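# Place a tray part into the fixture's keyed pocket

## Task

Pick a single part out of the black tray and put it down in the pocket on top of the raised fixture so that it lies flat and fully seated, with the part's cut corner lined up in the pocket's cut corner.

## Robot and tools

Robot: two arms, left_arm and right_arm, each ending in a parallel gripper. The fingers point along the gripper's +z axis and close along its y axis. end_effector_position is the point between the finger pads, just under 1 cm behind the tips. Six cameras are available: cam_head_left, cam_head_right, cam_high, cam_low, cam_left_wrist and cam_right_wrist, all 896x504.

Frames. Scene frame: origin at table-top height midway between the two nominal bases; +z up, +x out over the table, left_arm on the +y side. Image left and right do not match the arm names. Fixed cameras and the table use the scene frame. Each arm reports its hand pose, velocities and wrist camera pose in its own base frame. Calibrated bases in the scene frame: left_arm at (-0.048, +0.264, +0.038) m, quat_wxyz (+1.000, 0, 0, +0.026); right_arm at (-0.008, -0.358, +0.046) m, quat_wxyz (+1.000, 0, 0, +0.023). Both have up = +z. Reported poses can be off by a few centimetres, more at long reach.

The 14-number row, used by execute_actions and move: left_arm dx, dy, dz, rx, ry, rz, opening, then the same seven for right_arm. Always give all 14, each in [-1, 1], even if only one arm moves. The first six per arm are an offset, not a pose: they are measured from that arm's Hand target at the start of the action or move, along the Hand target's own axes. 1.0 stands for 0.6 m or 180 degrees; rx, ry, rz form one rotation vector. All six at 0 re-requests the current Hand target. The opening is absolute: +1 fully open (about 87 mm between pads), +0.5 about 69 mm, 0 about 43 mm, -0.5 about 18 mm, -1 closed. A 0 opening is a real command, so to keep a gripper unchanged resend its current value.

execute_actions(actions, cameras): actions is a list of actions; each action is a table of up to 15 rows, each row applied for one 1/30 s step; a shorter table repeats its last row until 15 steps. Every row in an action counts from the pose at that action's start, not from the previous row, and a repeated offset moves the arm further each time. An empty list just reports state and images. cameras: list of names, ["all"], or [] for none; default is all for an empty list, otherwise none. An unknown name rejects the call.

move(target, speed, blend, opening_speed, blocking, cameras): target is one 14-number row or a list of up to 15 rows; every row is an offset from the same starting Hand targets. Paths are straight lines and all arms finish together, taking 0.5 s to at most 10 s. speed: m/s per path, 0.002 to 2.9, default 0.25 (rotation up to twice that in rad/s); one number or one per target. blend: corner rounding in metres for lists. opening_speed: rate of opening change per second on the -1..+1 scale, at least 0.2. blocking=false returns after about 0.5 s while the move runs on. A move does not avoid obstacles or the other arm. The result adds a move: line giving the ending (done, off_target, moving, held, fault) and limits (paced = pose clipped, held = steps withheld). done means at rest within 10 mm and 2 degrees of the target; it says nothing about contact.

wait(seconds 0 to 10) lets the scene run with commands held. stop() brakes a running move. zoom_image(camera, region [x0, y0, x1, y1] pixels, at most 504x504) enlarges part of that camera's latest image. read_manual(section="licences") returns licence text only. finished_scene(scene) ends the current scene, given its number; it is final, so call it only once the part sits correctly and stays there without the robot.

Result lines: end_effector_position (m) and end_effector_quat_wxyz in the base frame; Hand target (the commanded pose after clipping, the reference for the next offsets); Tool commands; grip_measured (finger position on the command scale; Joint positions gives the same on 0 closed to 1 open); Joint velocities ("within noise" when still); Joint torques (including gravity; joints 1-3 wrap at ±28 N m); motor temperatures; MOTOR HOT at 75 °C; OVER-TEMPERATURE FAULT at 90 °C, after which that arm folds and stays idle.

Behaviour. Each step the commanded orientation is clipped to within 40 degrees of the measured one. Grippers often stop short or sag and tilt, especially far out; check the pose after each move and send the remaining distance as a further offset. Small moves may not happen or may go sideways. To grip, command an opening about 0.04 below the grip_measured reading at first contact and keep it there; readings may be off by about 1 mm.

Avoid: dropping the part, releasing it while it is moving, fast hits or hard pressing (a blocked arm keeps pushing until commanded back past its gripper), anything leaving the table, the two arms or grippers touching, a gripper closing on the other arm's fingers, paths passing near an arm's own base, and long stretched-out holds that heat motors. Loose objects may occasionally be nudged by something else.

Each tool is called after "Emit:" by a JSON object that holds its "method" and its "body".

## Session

Emit:
{"method": "execute_actions", "body": {"actions": []}}

Emit:
{"method": "zoom_image", "body": {"camera": "cam_high", "region": [240, 220, 480, 360]}}

Scene clock: 0.00 s.
left_arm: end_effector_position=(+0.3867, +0.0514, +0.0564) grip_measured=+1.000 end_effector_quat_wxyz=(+0.581, -0.096, +0.803, +0.091) | right_arm: end_effector_position=(+0.4015, +0.0053, +0.0605) grip_measured=+0.986 end_effector_quat_wxyz=(+0.586, +0.007, +0.810, -0.025)
Joint positions: left_arm=[0.035 1.572 0.39 0.859 -0.227 -0.04 1] | right_arm=[0.059 1.586 0.433 0.835 0.105 0.001 0.993]
Joint velocities: within noise
Joint torques (N m): no reading
Motor temperatures (°C): left_arm=[18 24 22 20 18 18 18] | right_arm=[20 22 22 26 20 19 17]
Heat: left arm: 24 °C; right arm: 26 °C.
Hand target: left_arm +0.3912, +0.0516, +0.0651; +0.592, -0.097, +0.795, +0.090 | right_arm +0.4051, +0.0055, +0.0676; +0.594, +0.008, +0.804, -0.024
Tool commands: left_gripper/opening=+1.0 right_gripper/opening=+1.0

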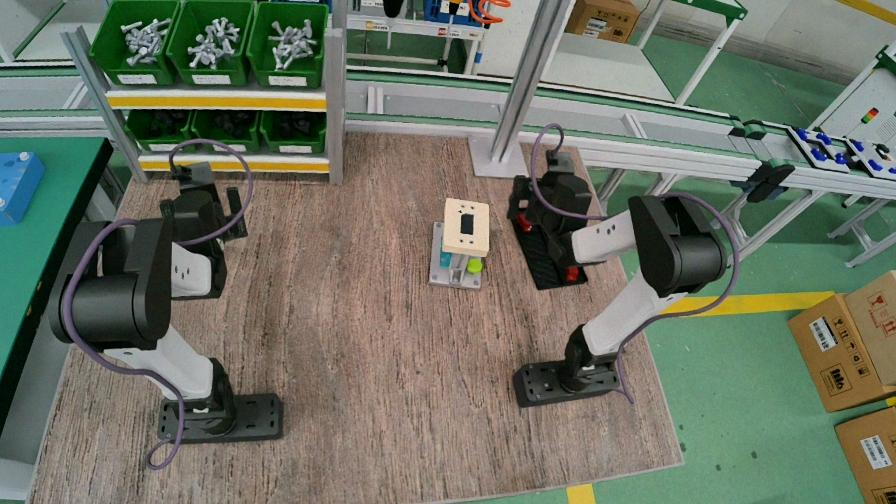

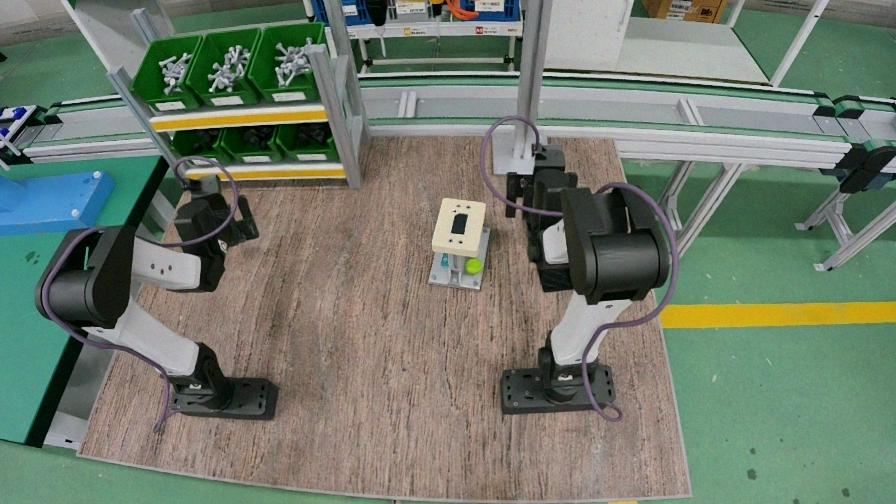

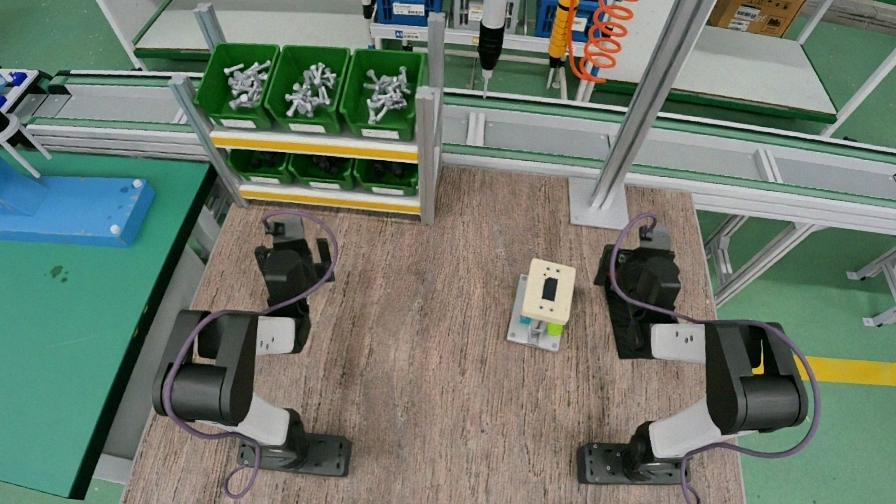

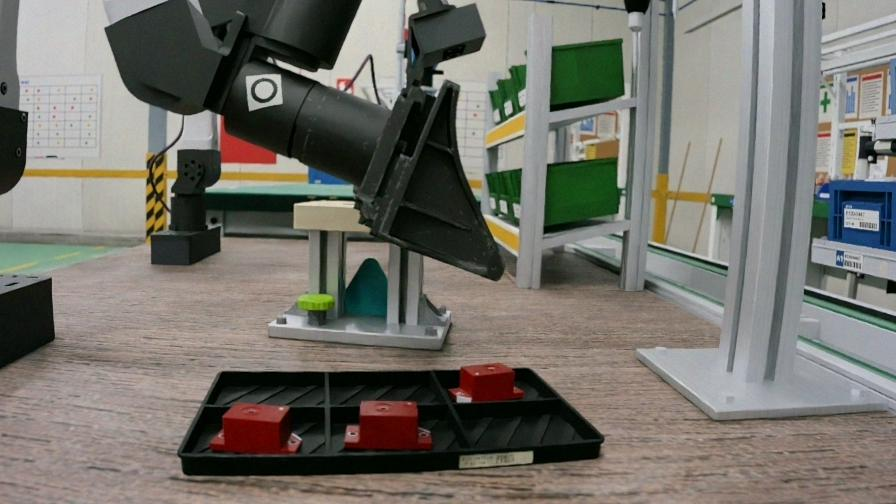

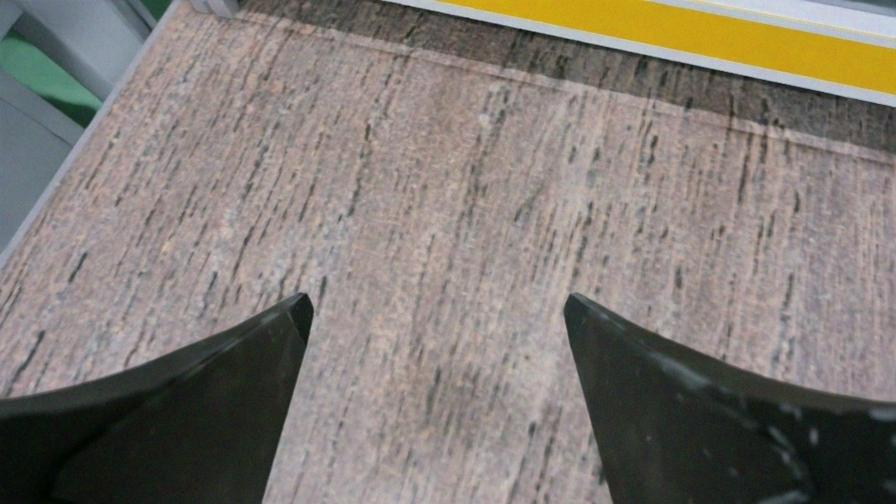

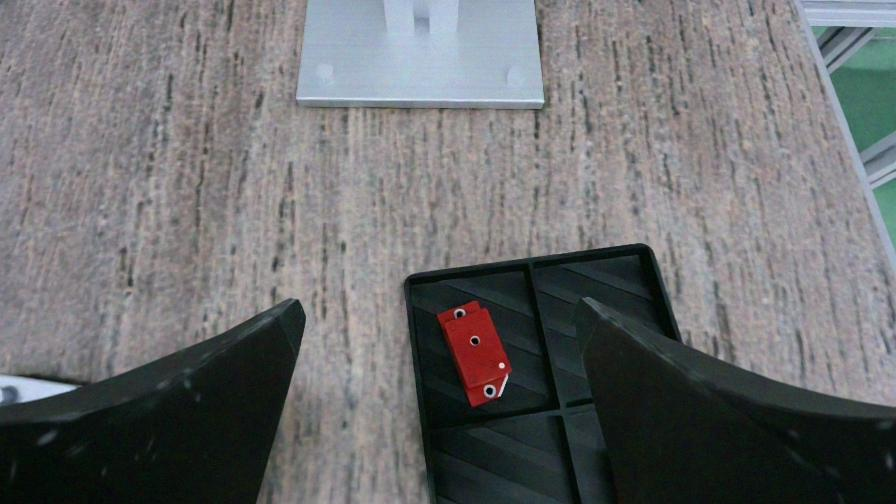

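Scaled by 2.100 from the camera's 896x504 image, which has a finer 1280x720 frame.

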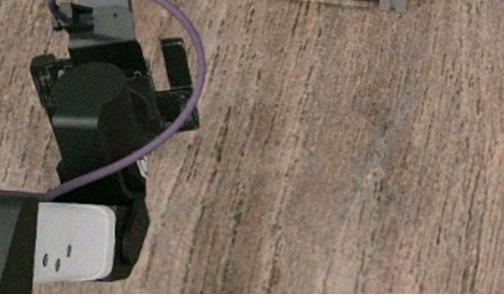

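Emit:
{"method": "zoom_image", "body": {"camera": "cam_low", "region": [170, 340, 610, 490]}}

Emit:
{"method": "zoom_image", "body": {"camera": "cam_high", "region": [500, 250, 590, 360]}}

Emit:
{"method": "zoom_image", "body": {"camera": "cam_head_left", "region": [420, 180, 620, 300]}}

Emit:
{"method": "zoom_image", "body": {"camera": "cam_low", "region": [260, 190, 460, 350]}}

Scaled by 1.145 from the camera's 896x504 image, which has a finer 1280x720 frame.

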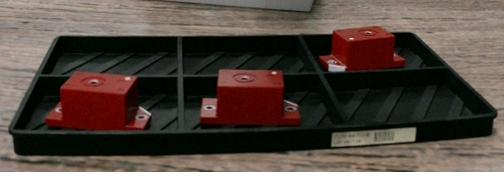

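Scaled by 4.582 from the camera's 896x504 image, which has a finer 1280x720 frame.

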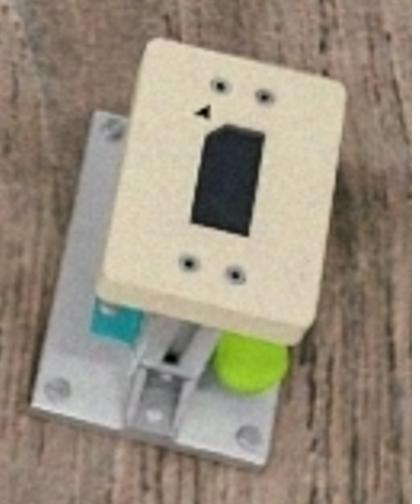

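Scaled by 2.520 from the camera's 896x504 image, which has a finer 1280x720 frame.

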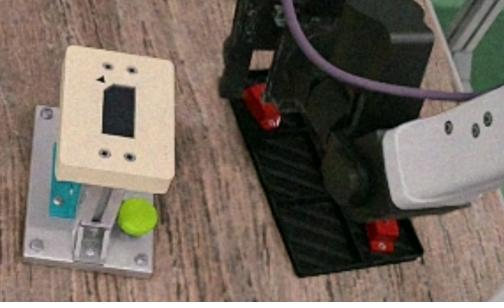

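Scaled by 2.520 from the camera's 896x504 image, which has a finer 1280x720 frame.

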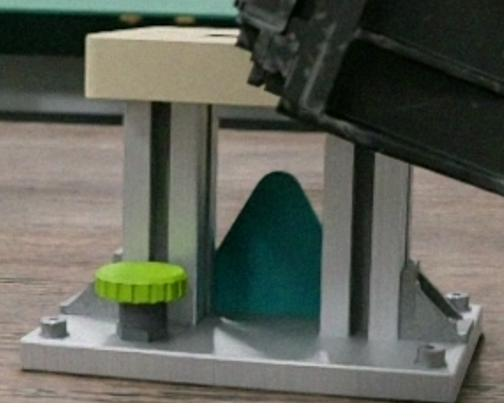

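Emit:
{"method": "move", "body": {"target": [0, 0, 0, 0, 0, 0, 1, -0.157, -0.06, -0.224, 0, 0, 0, 1], "cameras": ["all"]}}

Emit:
{"method": "zoom_image", "body": {"camera": "cam_right_wrist", "region": [300, 150, 600, 450]}}

Scene clock: 15.83 s.
left_arm: end_effector_position=(+0.3867, +0.0514, +0.0564) grip_measured=+1.000 end_effector_quat_wxyz=(+0.581, -0.096, +0.803, +0.091) | right_arm: end_effector_position=(+0.2991, -0.0220, +0.1830) grip_measured=+0.986 end_effector_quat_wxyz=(+0.582, +0.011, +0.813, -0.025)
Joint positions: left_arm=[0.035 1.572 0.39 0.859 -0.227 -0.04 1] | right_arm=[-0.082 0.739 0.543 -0.13 -0.023 -0.038 0.993]
Joint torques (N m): left_arm=[-0.29 -6.45 6.34 2 0.04 0.01] | right_arm=[-0.51 -0.53 9.25 1.8 -0.19 -0.08]
Heat: left arm: 25 °C; right arm: 29 °C.
Hand target: left_arm +0.3912, +0.0516, +0.0651; +0.592, -0.097, +0.795, +0.090 | right_arm +0.3029, -0.0224, +0.1980; +0.595, +0.008, +0.804, -0.024
Off the commanded pose: left_arm 0.010 m, 2 deg | right_arm 0.015 m, 2 deg.
move: off_target (right_arm)

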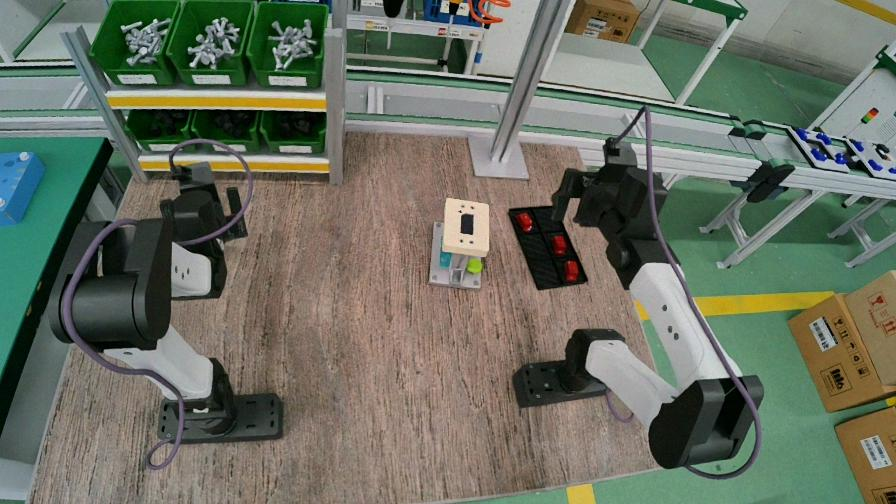

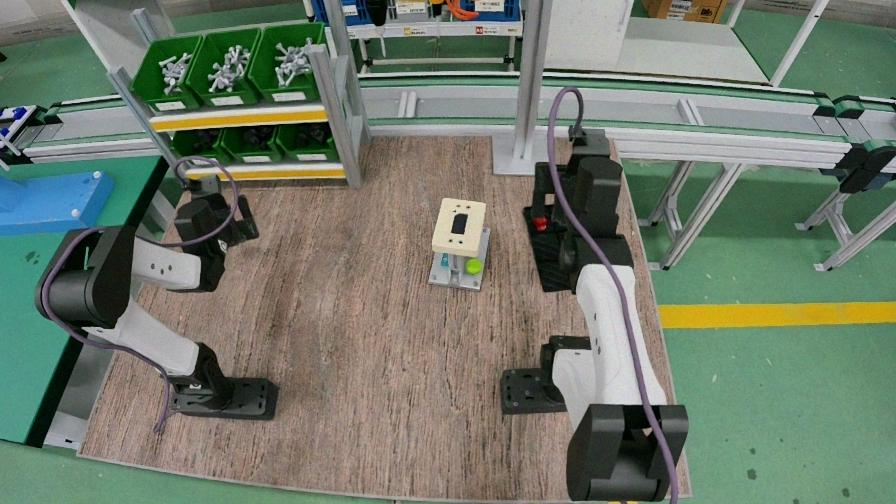

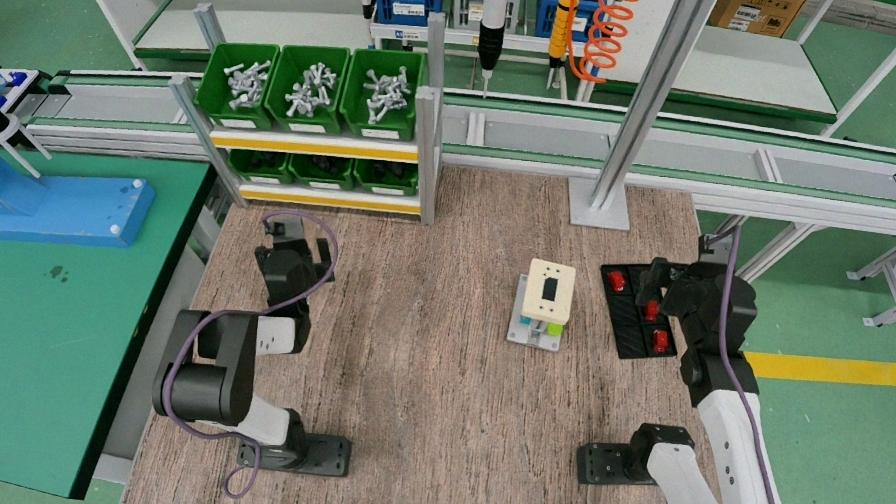

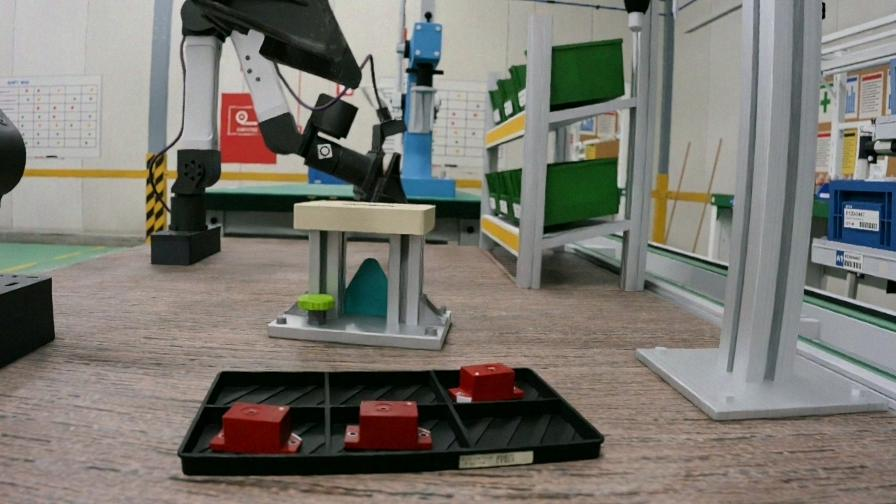

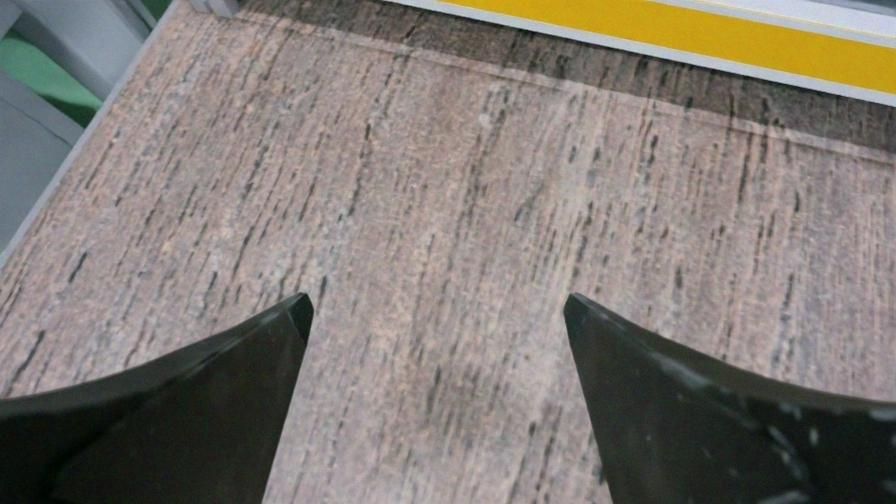

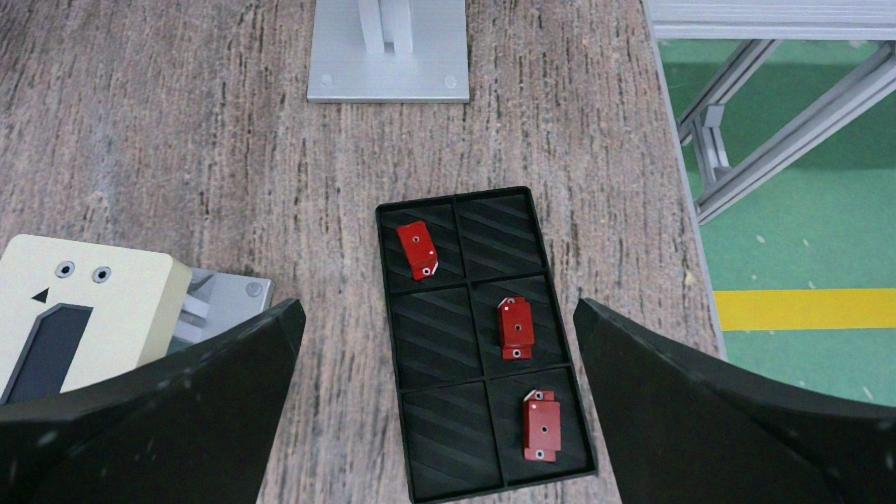

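Scaled by 1.680 from the camera's 896x504 image, which has a finer 1280x720 frame.

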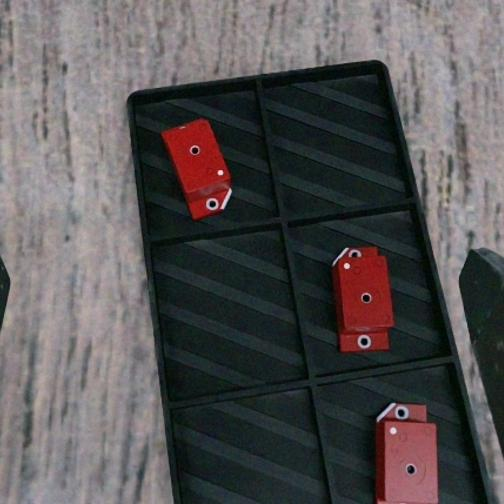

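Emit:
{"method": "move", "body": {"target": [0, 0, 0, 0, 0, 0, 1, 0.015, 0.335, -0.048, 0, 0, 0, 1], "cameras": ["cam_right_wrist"]}}

Emit:
{"method": "zoom_image", "body": {"camera": "cam_right_wrist", "region": [340, 200, 560, 420]}}

Scene clock: 41.77 s.
left_arm: end_effector_position=(+0.3867, +0.0514, +0.0564) grip_measured=+1.000 end_effector_quat_wxyz=(+0.581, -0.096, +0.803, +0.091) | right_arm: end_effector_position=(+0.2780, +0.1738, +0.1791) grip_measured=+0.986 end_effector_quat_wxyz=(+0.586, -0.005, +0.809, -0.036)
Joint positions: left_arm=[0.035 1.572 0.39 0.859 -0.227 -0.04 1] | right_arm=[0.979 1.148 0.743 -0.162 0.955 0.413 0.993]
Joint torques (N m): left_arm=[-0.32 -6.42 6.35 1.99 0.04 0.01] | right_arm=[0.55 -2.66 9.09 1.43 0.32 0.06]
Motor temperatures (°C): left_arm=[18 26 24 27 18 18 18] | right_arm=[20 23 27 31 20 19 17]
Heat: left arm: 27 °C; right arm: 31 °C.
Hand target: left_arm +0.3912, +0.0516, +0.0651; +0.592, -0.097, +0.795, +0.090 | right_arm +0.2811, +0.1796, +0.1919; +0.595, +0.008, +0.804, -0.024
Off the commanded pose: left_arm 0.010 m, 2 deg | right_arm 0.014 m, 2 deg.
move: off_target (right_arm)
Images, in order (width x height): cam_right_wrist 896x504.

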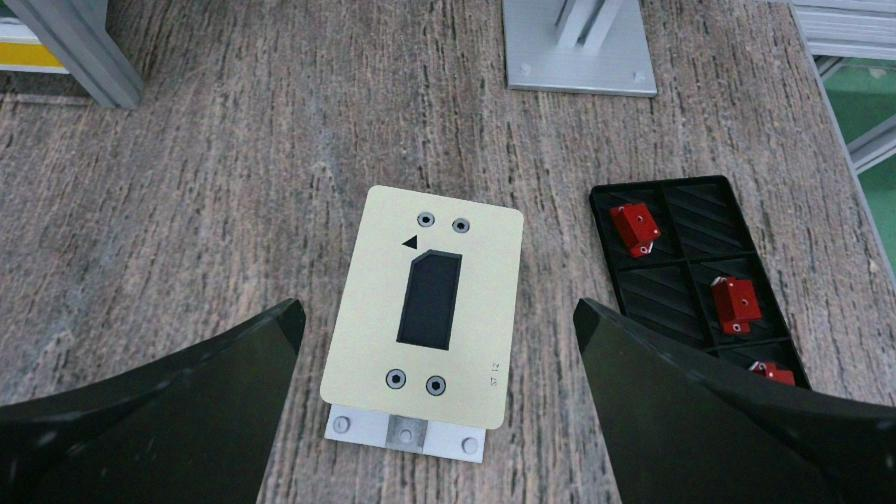

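Scaled by 2.291 from the camera's 896x504 image, which has a finer 1280x720 frame.

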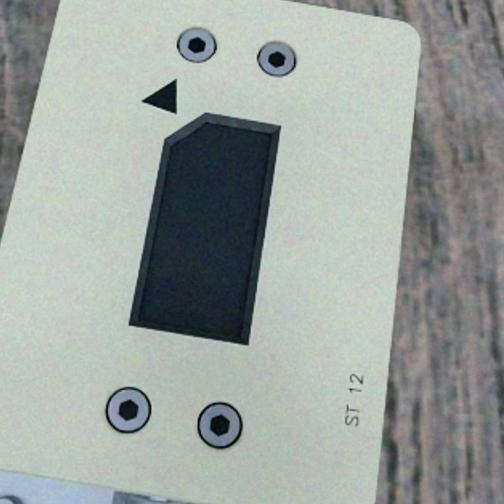

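Emit:
{"method": "move", "body": {"target": [0, 0, 0, 0, 0, 0, 1, 0.2294, -0.4304, 0.1886, -0.0163, 0.4052, -0.0054, -0.2], "cameras": ["cam_right_wrist"]}}

Emit:
{"method": "zoom_image", "body": {"camera": "cam_right_wrist", "region": [330, 100, 570, 340]}}

Scene clock: 70.63 s.
left_arm: end_effector_position=(+0.3867, +0.0514, +0.0564) grip_measured=+1.000 end_effector_quat_wxyz=(+0.581, -0.096, +0.803, +0.091) | right_arm: end_effector_position=(+0.3312, -0.0831, +0.0295) grip_measured=-0.200 end_effector_quat_wxyz=(-0.009, +0.002, +1.000, +0.003)
Joint positions: left_arm=[0.035 1.572 0.39 0.859 -0.227 -0.04 1] | right_arm=[-0.221 2.059 1.544 -1.074 -0.002 -0.217 0.4]
Joint torques (N m): left_arm=[-0.31 -6.43 6.34 2 0.04 0.01] | right_arm=[-0.16 -8.9 7.64 0.15 -0.04 -0.1]
Heat: left arm: 28 °C; right arm: 30 °C.
Hand target: left_arm +0.3912, +0.0516, +0.0651; +0.592, -0.097, +0.795, +0.090 | right_arm +0.3381, -0.0860, +0.0350; +0.000, +0.000, +1.000, +0.000
Off the commanded pose: left_arm 0.010 m, 2 deg | right_arm 0.009 m, 1 deg.
move: done
Images, in order (width x height): cam_right_wrist 896x504.

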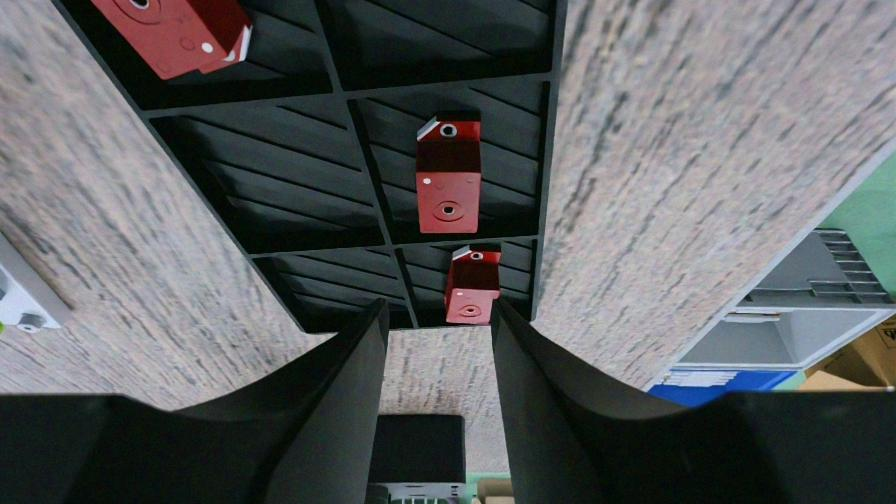

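Scaled by 2.100 from the camera's 896x504 image, which has a finer 1280x720 frame.

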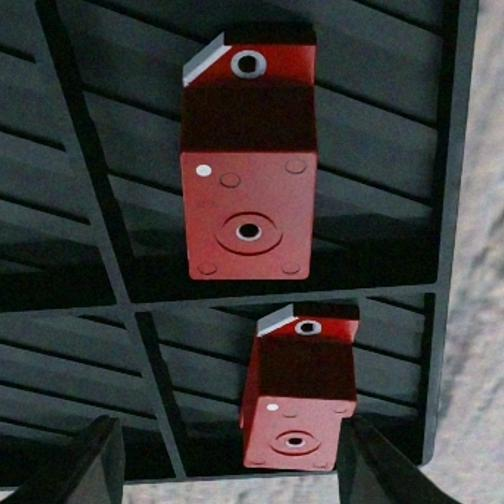

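Emit:
{"method": "move", "body": {"target": [0, 0, 0, 0, 0, 0, 1, 0.0107, -0.0052, 0.0542, 0, 0, 0, -0.2], "speed": 0.12, "cameras": ["cam_right_wrist"]}}

Emit:
{"method": "zoom_image", "body": {"camera": "cam_right_wrist", "region": [330, 150, 570, 390]}}

Scene clock: 83.87 s.
left_arm: end_effector_position=(+0.3867, +0.0514, +0.0564) grip_measured=+1.000 end_effector_quat_wxyz=(+0.581, -0.096, +0.803, +0.091) | right_arm: end_effector_position=(+0.3322, -0.0863, +0.0047) grip_measured=-0.200 end_effector_quat_wxyz=(-0.001, +0.000, +1.000, +0.001)
Joint positions: left_arm=[0.035 1.572 0.39 0.859 -0.227 -0.04 1] | right_arm=[-0.228 2.079 1.474 -0.967 -0.002 -0.229 0.4]
Joint torques (N m): left_arm=[-0.31 -6.43 6.34 1.99 0.04 0.01] | right_arm=[-0.55 -9.02 4.72 0.36 -0.04 -0.09]
Heat: left arm: 29 °C; right arm: 29 °C.
Hand target: left_arm +0.3912, +0.0516, +0.0651; +0.592, -0.097, +0.795, +0.090 | right_arm +0.3317, -0.0891, +0.0024; +0.000, +0.000, +1.000, +0.000
Off the commanded pose: left_arm 0.010 m, 2 deg | right_arm 0.004 m, 0 deg.
move: done
Images, in order (width x height): cam_right_wrist 896x504.

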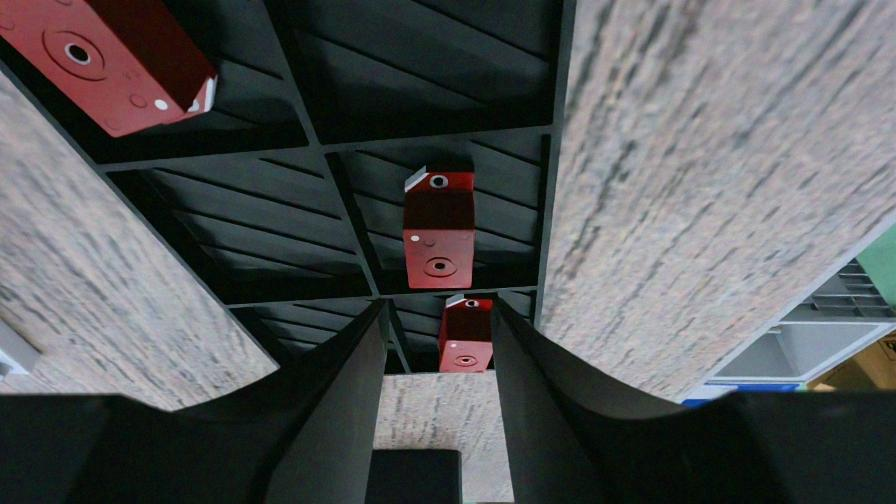

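Scaled by 2.100 from the camera's 896x504 image, which has a finer 1280x720 frame.

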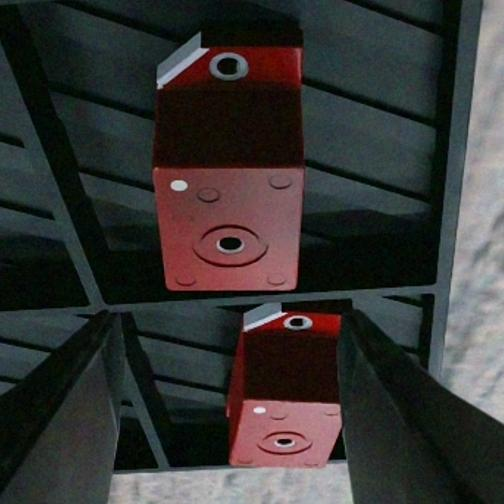

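Emit:
{"method": "move", "body": {"target": [0, 0, 0, 0, 0, 0, 1, -0.0055, 0, 0.0378, 0, 0, 0, -0.2], "speed": 0.07, "cameras": ["cam_right_wrist"]}}

Emit:
{"method": "zoom_image", "body": {"camera": "cam_right_wrist", "region": [330, 180, 550, 400]}}

Scene clock: 100.77 s.
left_arm: end_effector_position=(+0.3867, +0.0514, +0.0564) grip_measured=+1.000 end_effector_quat_wxyz=(+0.581, -0.096, +0.803, +0.091) | right_arm: end_effector_position=(+0.3360, -0.0872, -0.0173) grip_measured=-0.200 end_effector_quat_wxyz=(+0.001, +0.000, +1.000, +0.001)
Joint positions: left_arm=[0.035 1.572 0.39 0.859 -0.227 -0.04 1] | right_arm=[-0.228 2.123 1.449 -0.896 -0.002 -0.229 0.4]
Joint torques (N m): left_arm=[-0.32 -6.43 6.34 2 0.04 0.01] | right_arm=[-0.38 -9.03 4.52 0.38 -0.04 -0.07]
Motor temperatures (°C): left_arm=[18 27 25 30 18 18 18] | right_arm=[20 28 27 28 20 19 17]
Heat: left arm: 30 °C; right arm: 28 °C.
Hand target: left_arm +0.3912, +0.0516, +0.0651; +0.592, -0.097, +0.795, +0.090 | right_arm +0.3350, -0.0891, -0.0203; +0.000, +0.000, +1.000, +0.000
Off the commanded pose: left_arm 0.010 m, 2 deg | right_arm 0.004 m, 0 deg.
move: done
Images, in order (width x height): cam_right_wrist 896x504.

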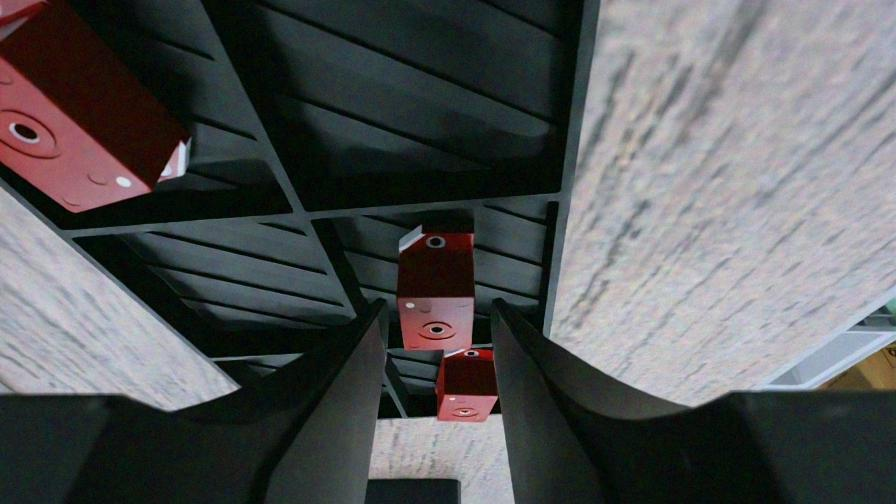

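Scaled by 2.291 from the camera's 896x504 image, which has a finer 1280x720 frame.

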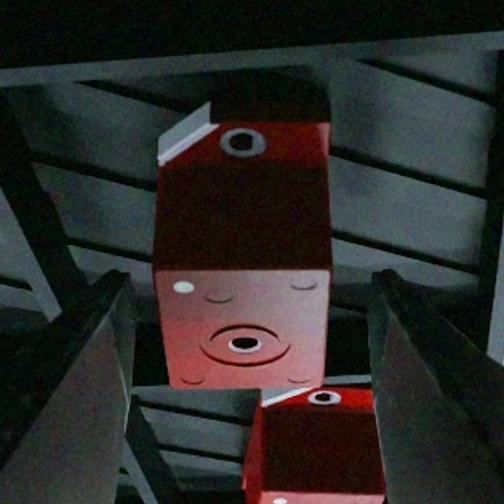

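Emit:
{"method": "move", "body": {"target": [0, 0, 0, 0, 0, 0, 1, 0, 0, 0, 0, 0, 0, -0.55], "opening_speed": 0.3, "cameras": ["cam_right_wrist"]}}

Emit:
{"method": "zoom_image", "body": {"camera": "cam_right_wrist", "region": [330, 180, 550, 400]}}

Scene clock: 110.67 s.
left_arm: end_effector_position=(+0.3867, +0.0514, +0.0564) grip_measured=+1.000 end_effector_quat_wxyz=(+0.581, -0.096, +0.803, +0.091) | right_arm: end_effector_position=(+0.3362, -0.0872, -0.0173) grip_measured=-0.431 end_effector_quat_wxyz=(+0.001, +0.000, +1.000, +0.001)
Joint positions: left_arm=[0.035 1.572 0.39 0.859 -0.227 -0.04 1] | right_arm=[-0.228 2.123 1.449 -0.895 -0.002 -0.229 0.285]
Joint torques (N m): left_arm=[-0.31 -6.42 6.32 2 0.04 0.01] | right_arm=[-0.38 -9.02 4.52 0.38 -0.04 -0.07]
Heat: left arm: 30 °C; right arm: 29 °C.
Hand target: left_arm +0.3912, +0.0516, +0.0651; +0.592, -0.097, +0.795, +0.090 | right_arm +0.3350, -0.0891, -0.0203; +0.000, +0.000, +1.000, +0.000
Off the commanded pose: left_arm 0.010 m, 2 deg | right_arm 0.004 m, 0 deg.
move: done
Images, in order (width x height): cam_right_wrist 896x504.

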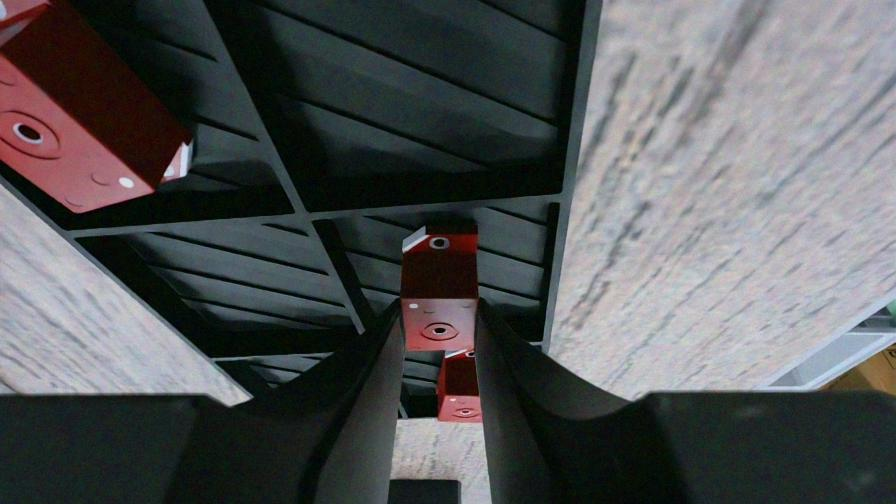

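Scaled by 2.291 from the camera's 896x504 image, which has a finer 1280x720 frame.

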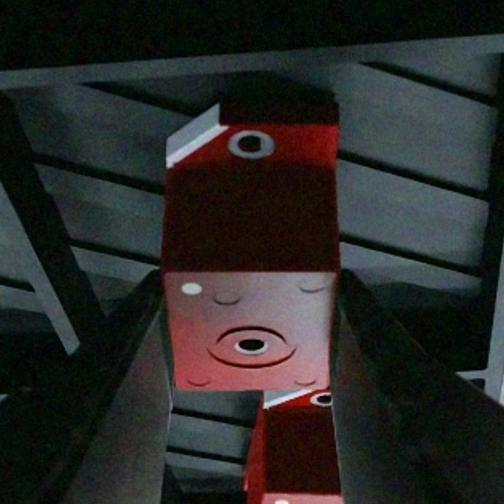

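Emit:
{"method": "move", "body": {"target": [[0, 0, 0, 0, 0, 0, 1, 0, 0, -0.27, 0, 0, 0, -0.55],[0, 0, 0, 0, 0, 0, 1, 0.0395, 0.439, -0.247, 0, 0, 0.0589, -0.55]], "speed": [0.12, 0.18], "blend": 0.03, "cameras": ["cam_right_wrist","cam_high","cam_low","cam_head_left"]}}

Emit:
{"method": "zoom_image", "body": {"camera": "cam_right_wrist", "region": [320, 140, 560, 380]}}

Emit:
{"method": "zoom_image", "body": {"camera": "cam_low", "region": [280, 130, 460, 250]}}

Scene clock: 125.87 s.
left_arm: end_effector_position=(+0.3867, +0.0514, +0.0564) grip_measured=+1.000 end_effector_quat_wxyz=(+0.581, -0.096, +0.803, +0.091) | right_arm: end_effector_position=(+0.3068, +0.1728, +0.1207) grip_measured=-0.431 end_effector_quat_wxyz=(-0.008, +0.087, +0.996, -0.004)
Joint positions: left_arm=[0.035 1.572 0.39 0.859 -0.227 -0.04 1] | right_arm=[0.444 2.035 1.874 -1.428 -0.001 0.618 0.285]
Joint torques (N m): left_arm=[-0.32 -6.42 6.32 1.99 0.04 0.01] | right_arm=[-0.12 -8.94 8.08 0.08 0.01 0.06]
Heat: left arm: 30 °C; right arm: 30 °C.
Hand target: left_arm +0.3912, +0.0516, +0.0651; +0.592, -0.097, +0.795, +0.090 | right_arm +0.3114, +0.1743, +0.1276; +0.000, +0.093, +0.996, +0.000
Off the commanded pose: left_arm 0.010 m, 2 deg | right_arm 0.009 m, 1 deg.
move: done
Images, in order (width x height): cam_head_left 896x504, cam_high 896x504, cam_low 896x504, cam_right_wrist 896x504.

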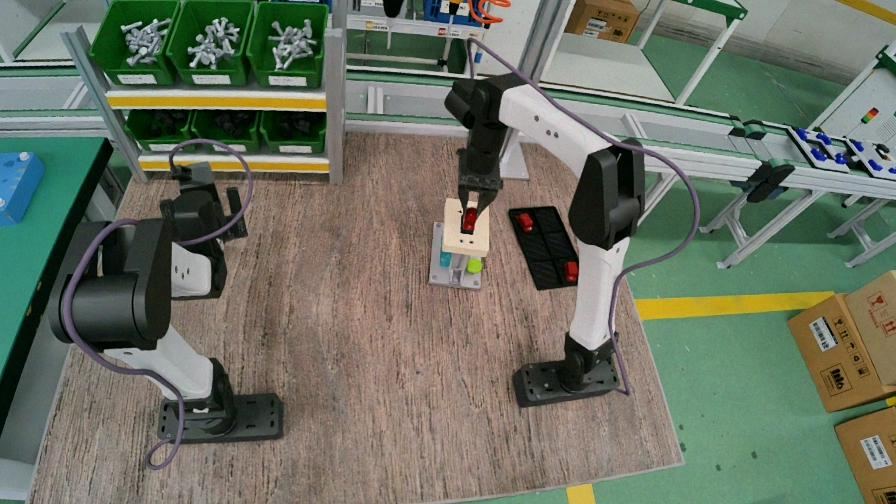

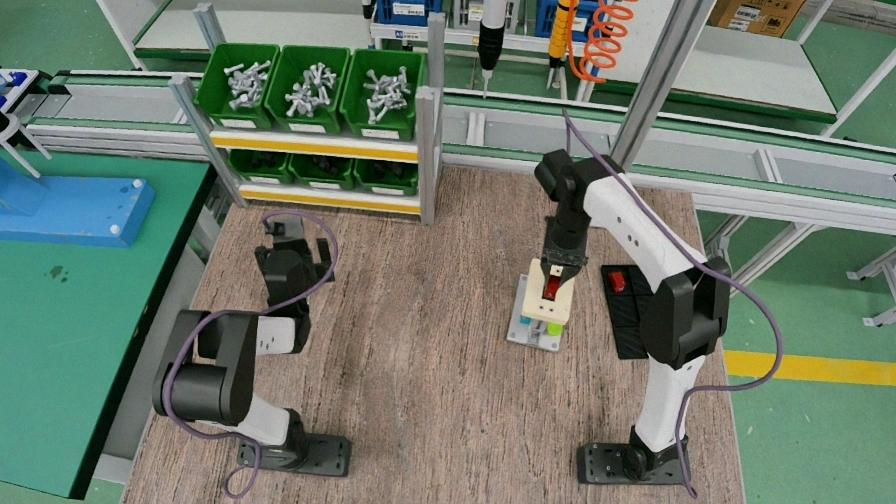

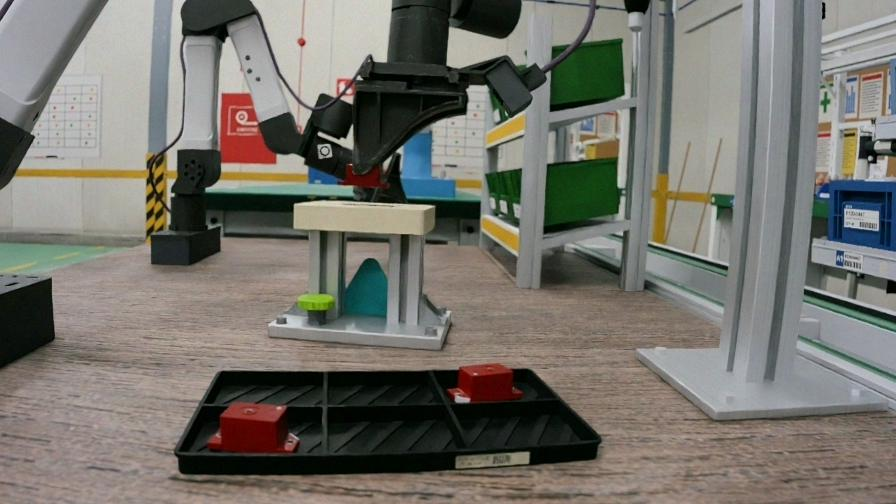

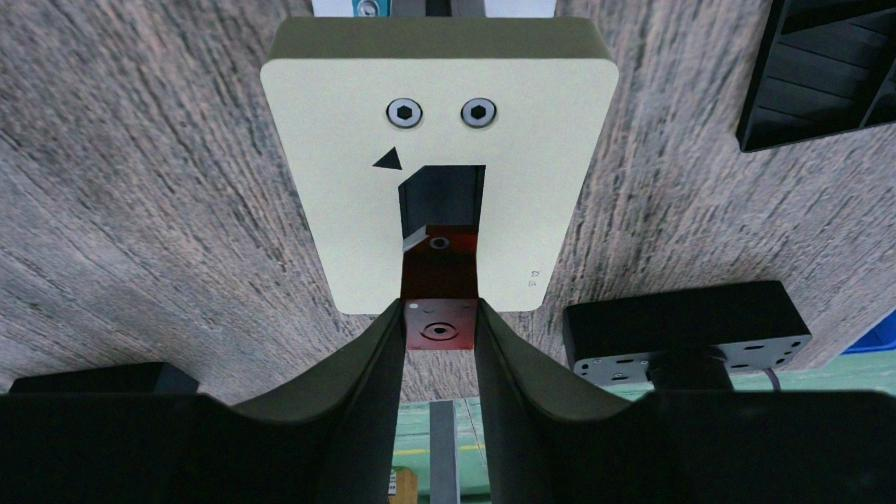

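Scaled by 2.100 from the camera's 896x504 image, which has a finer 1280x720 frame.

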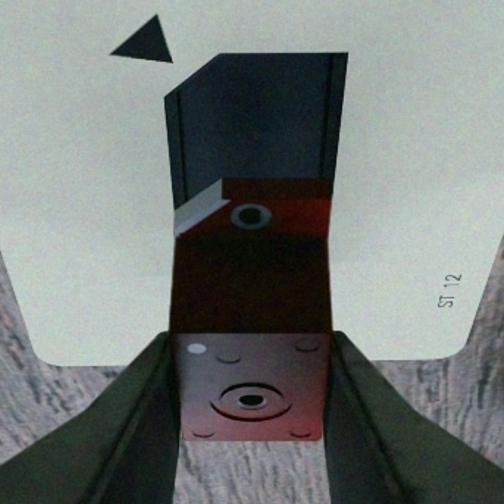

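Scaled by 2.800 from the camera's 896x504 image, which has a finer 1280x720 frame.

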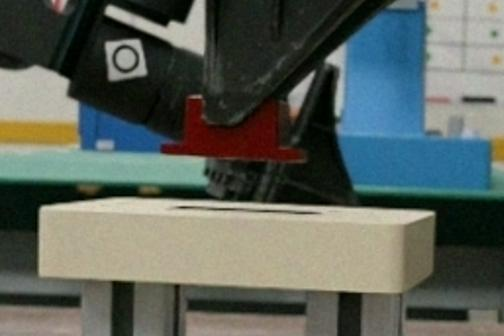

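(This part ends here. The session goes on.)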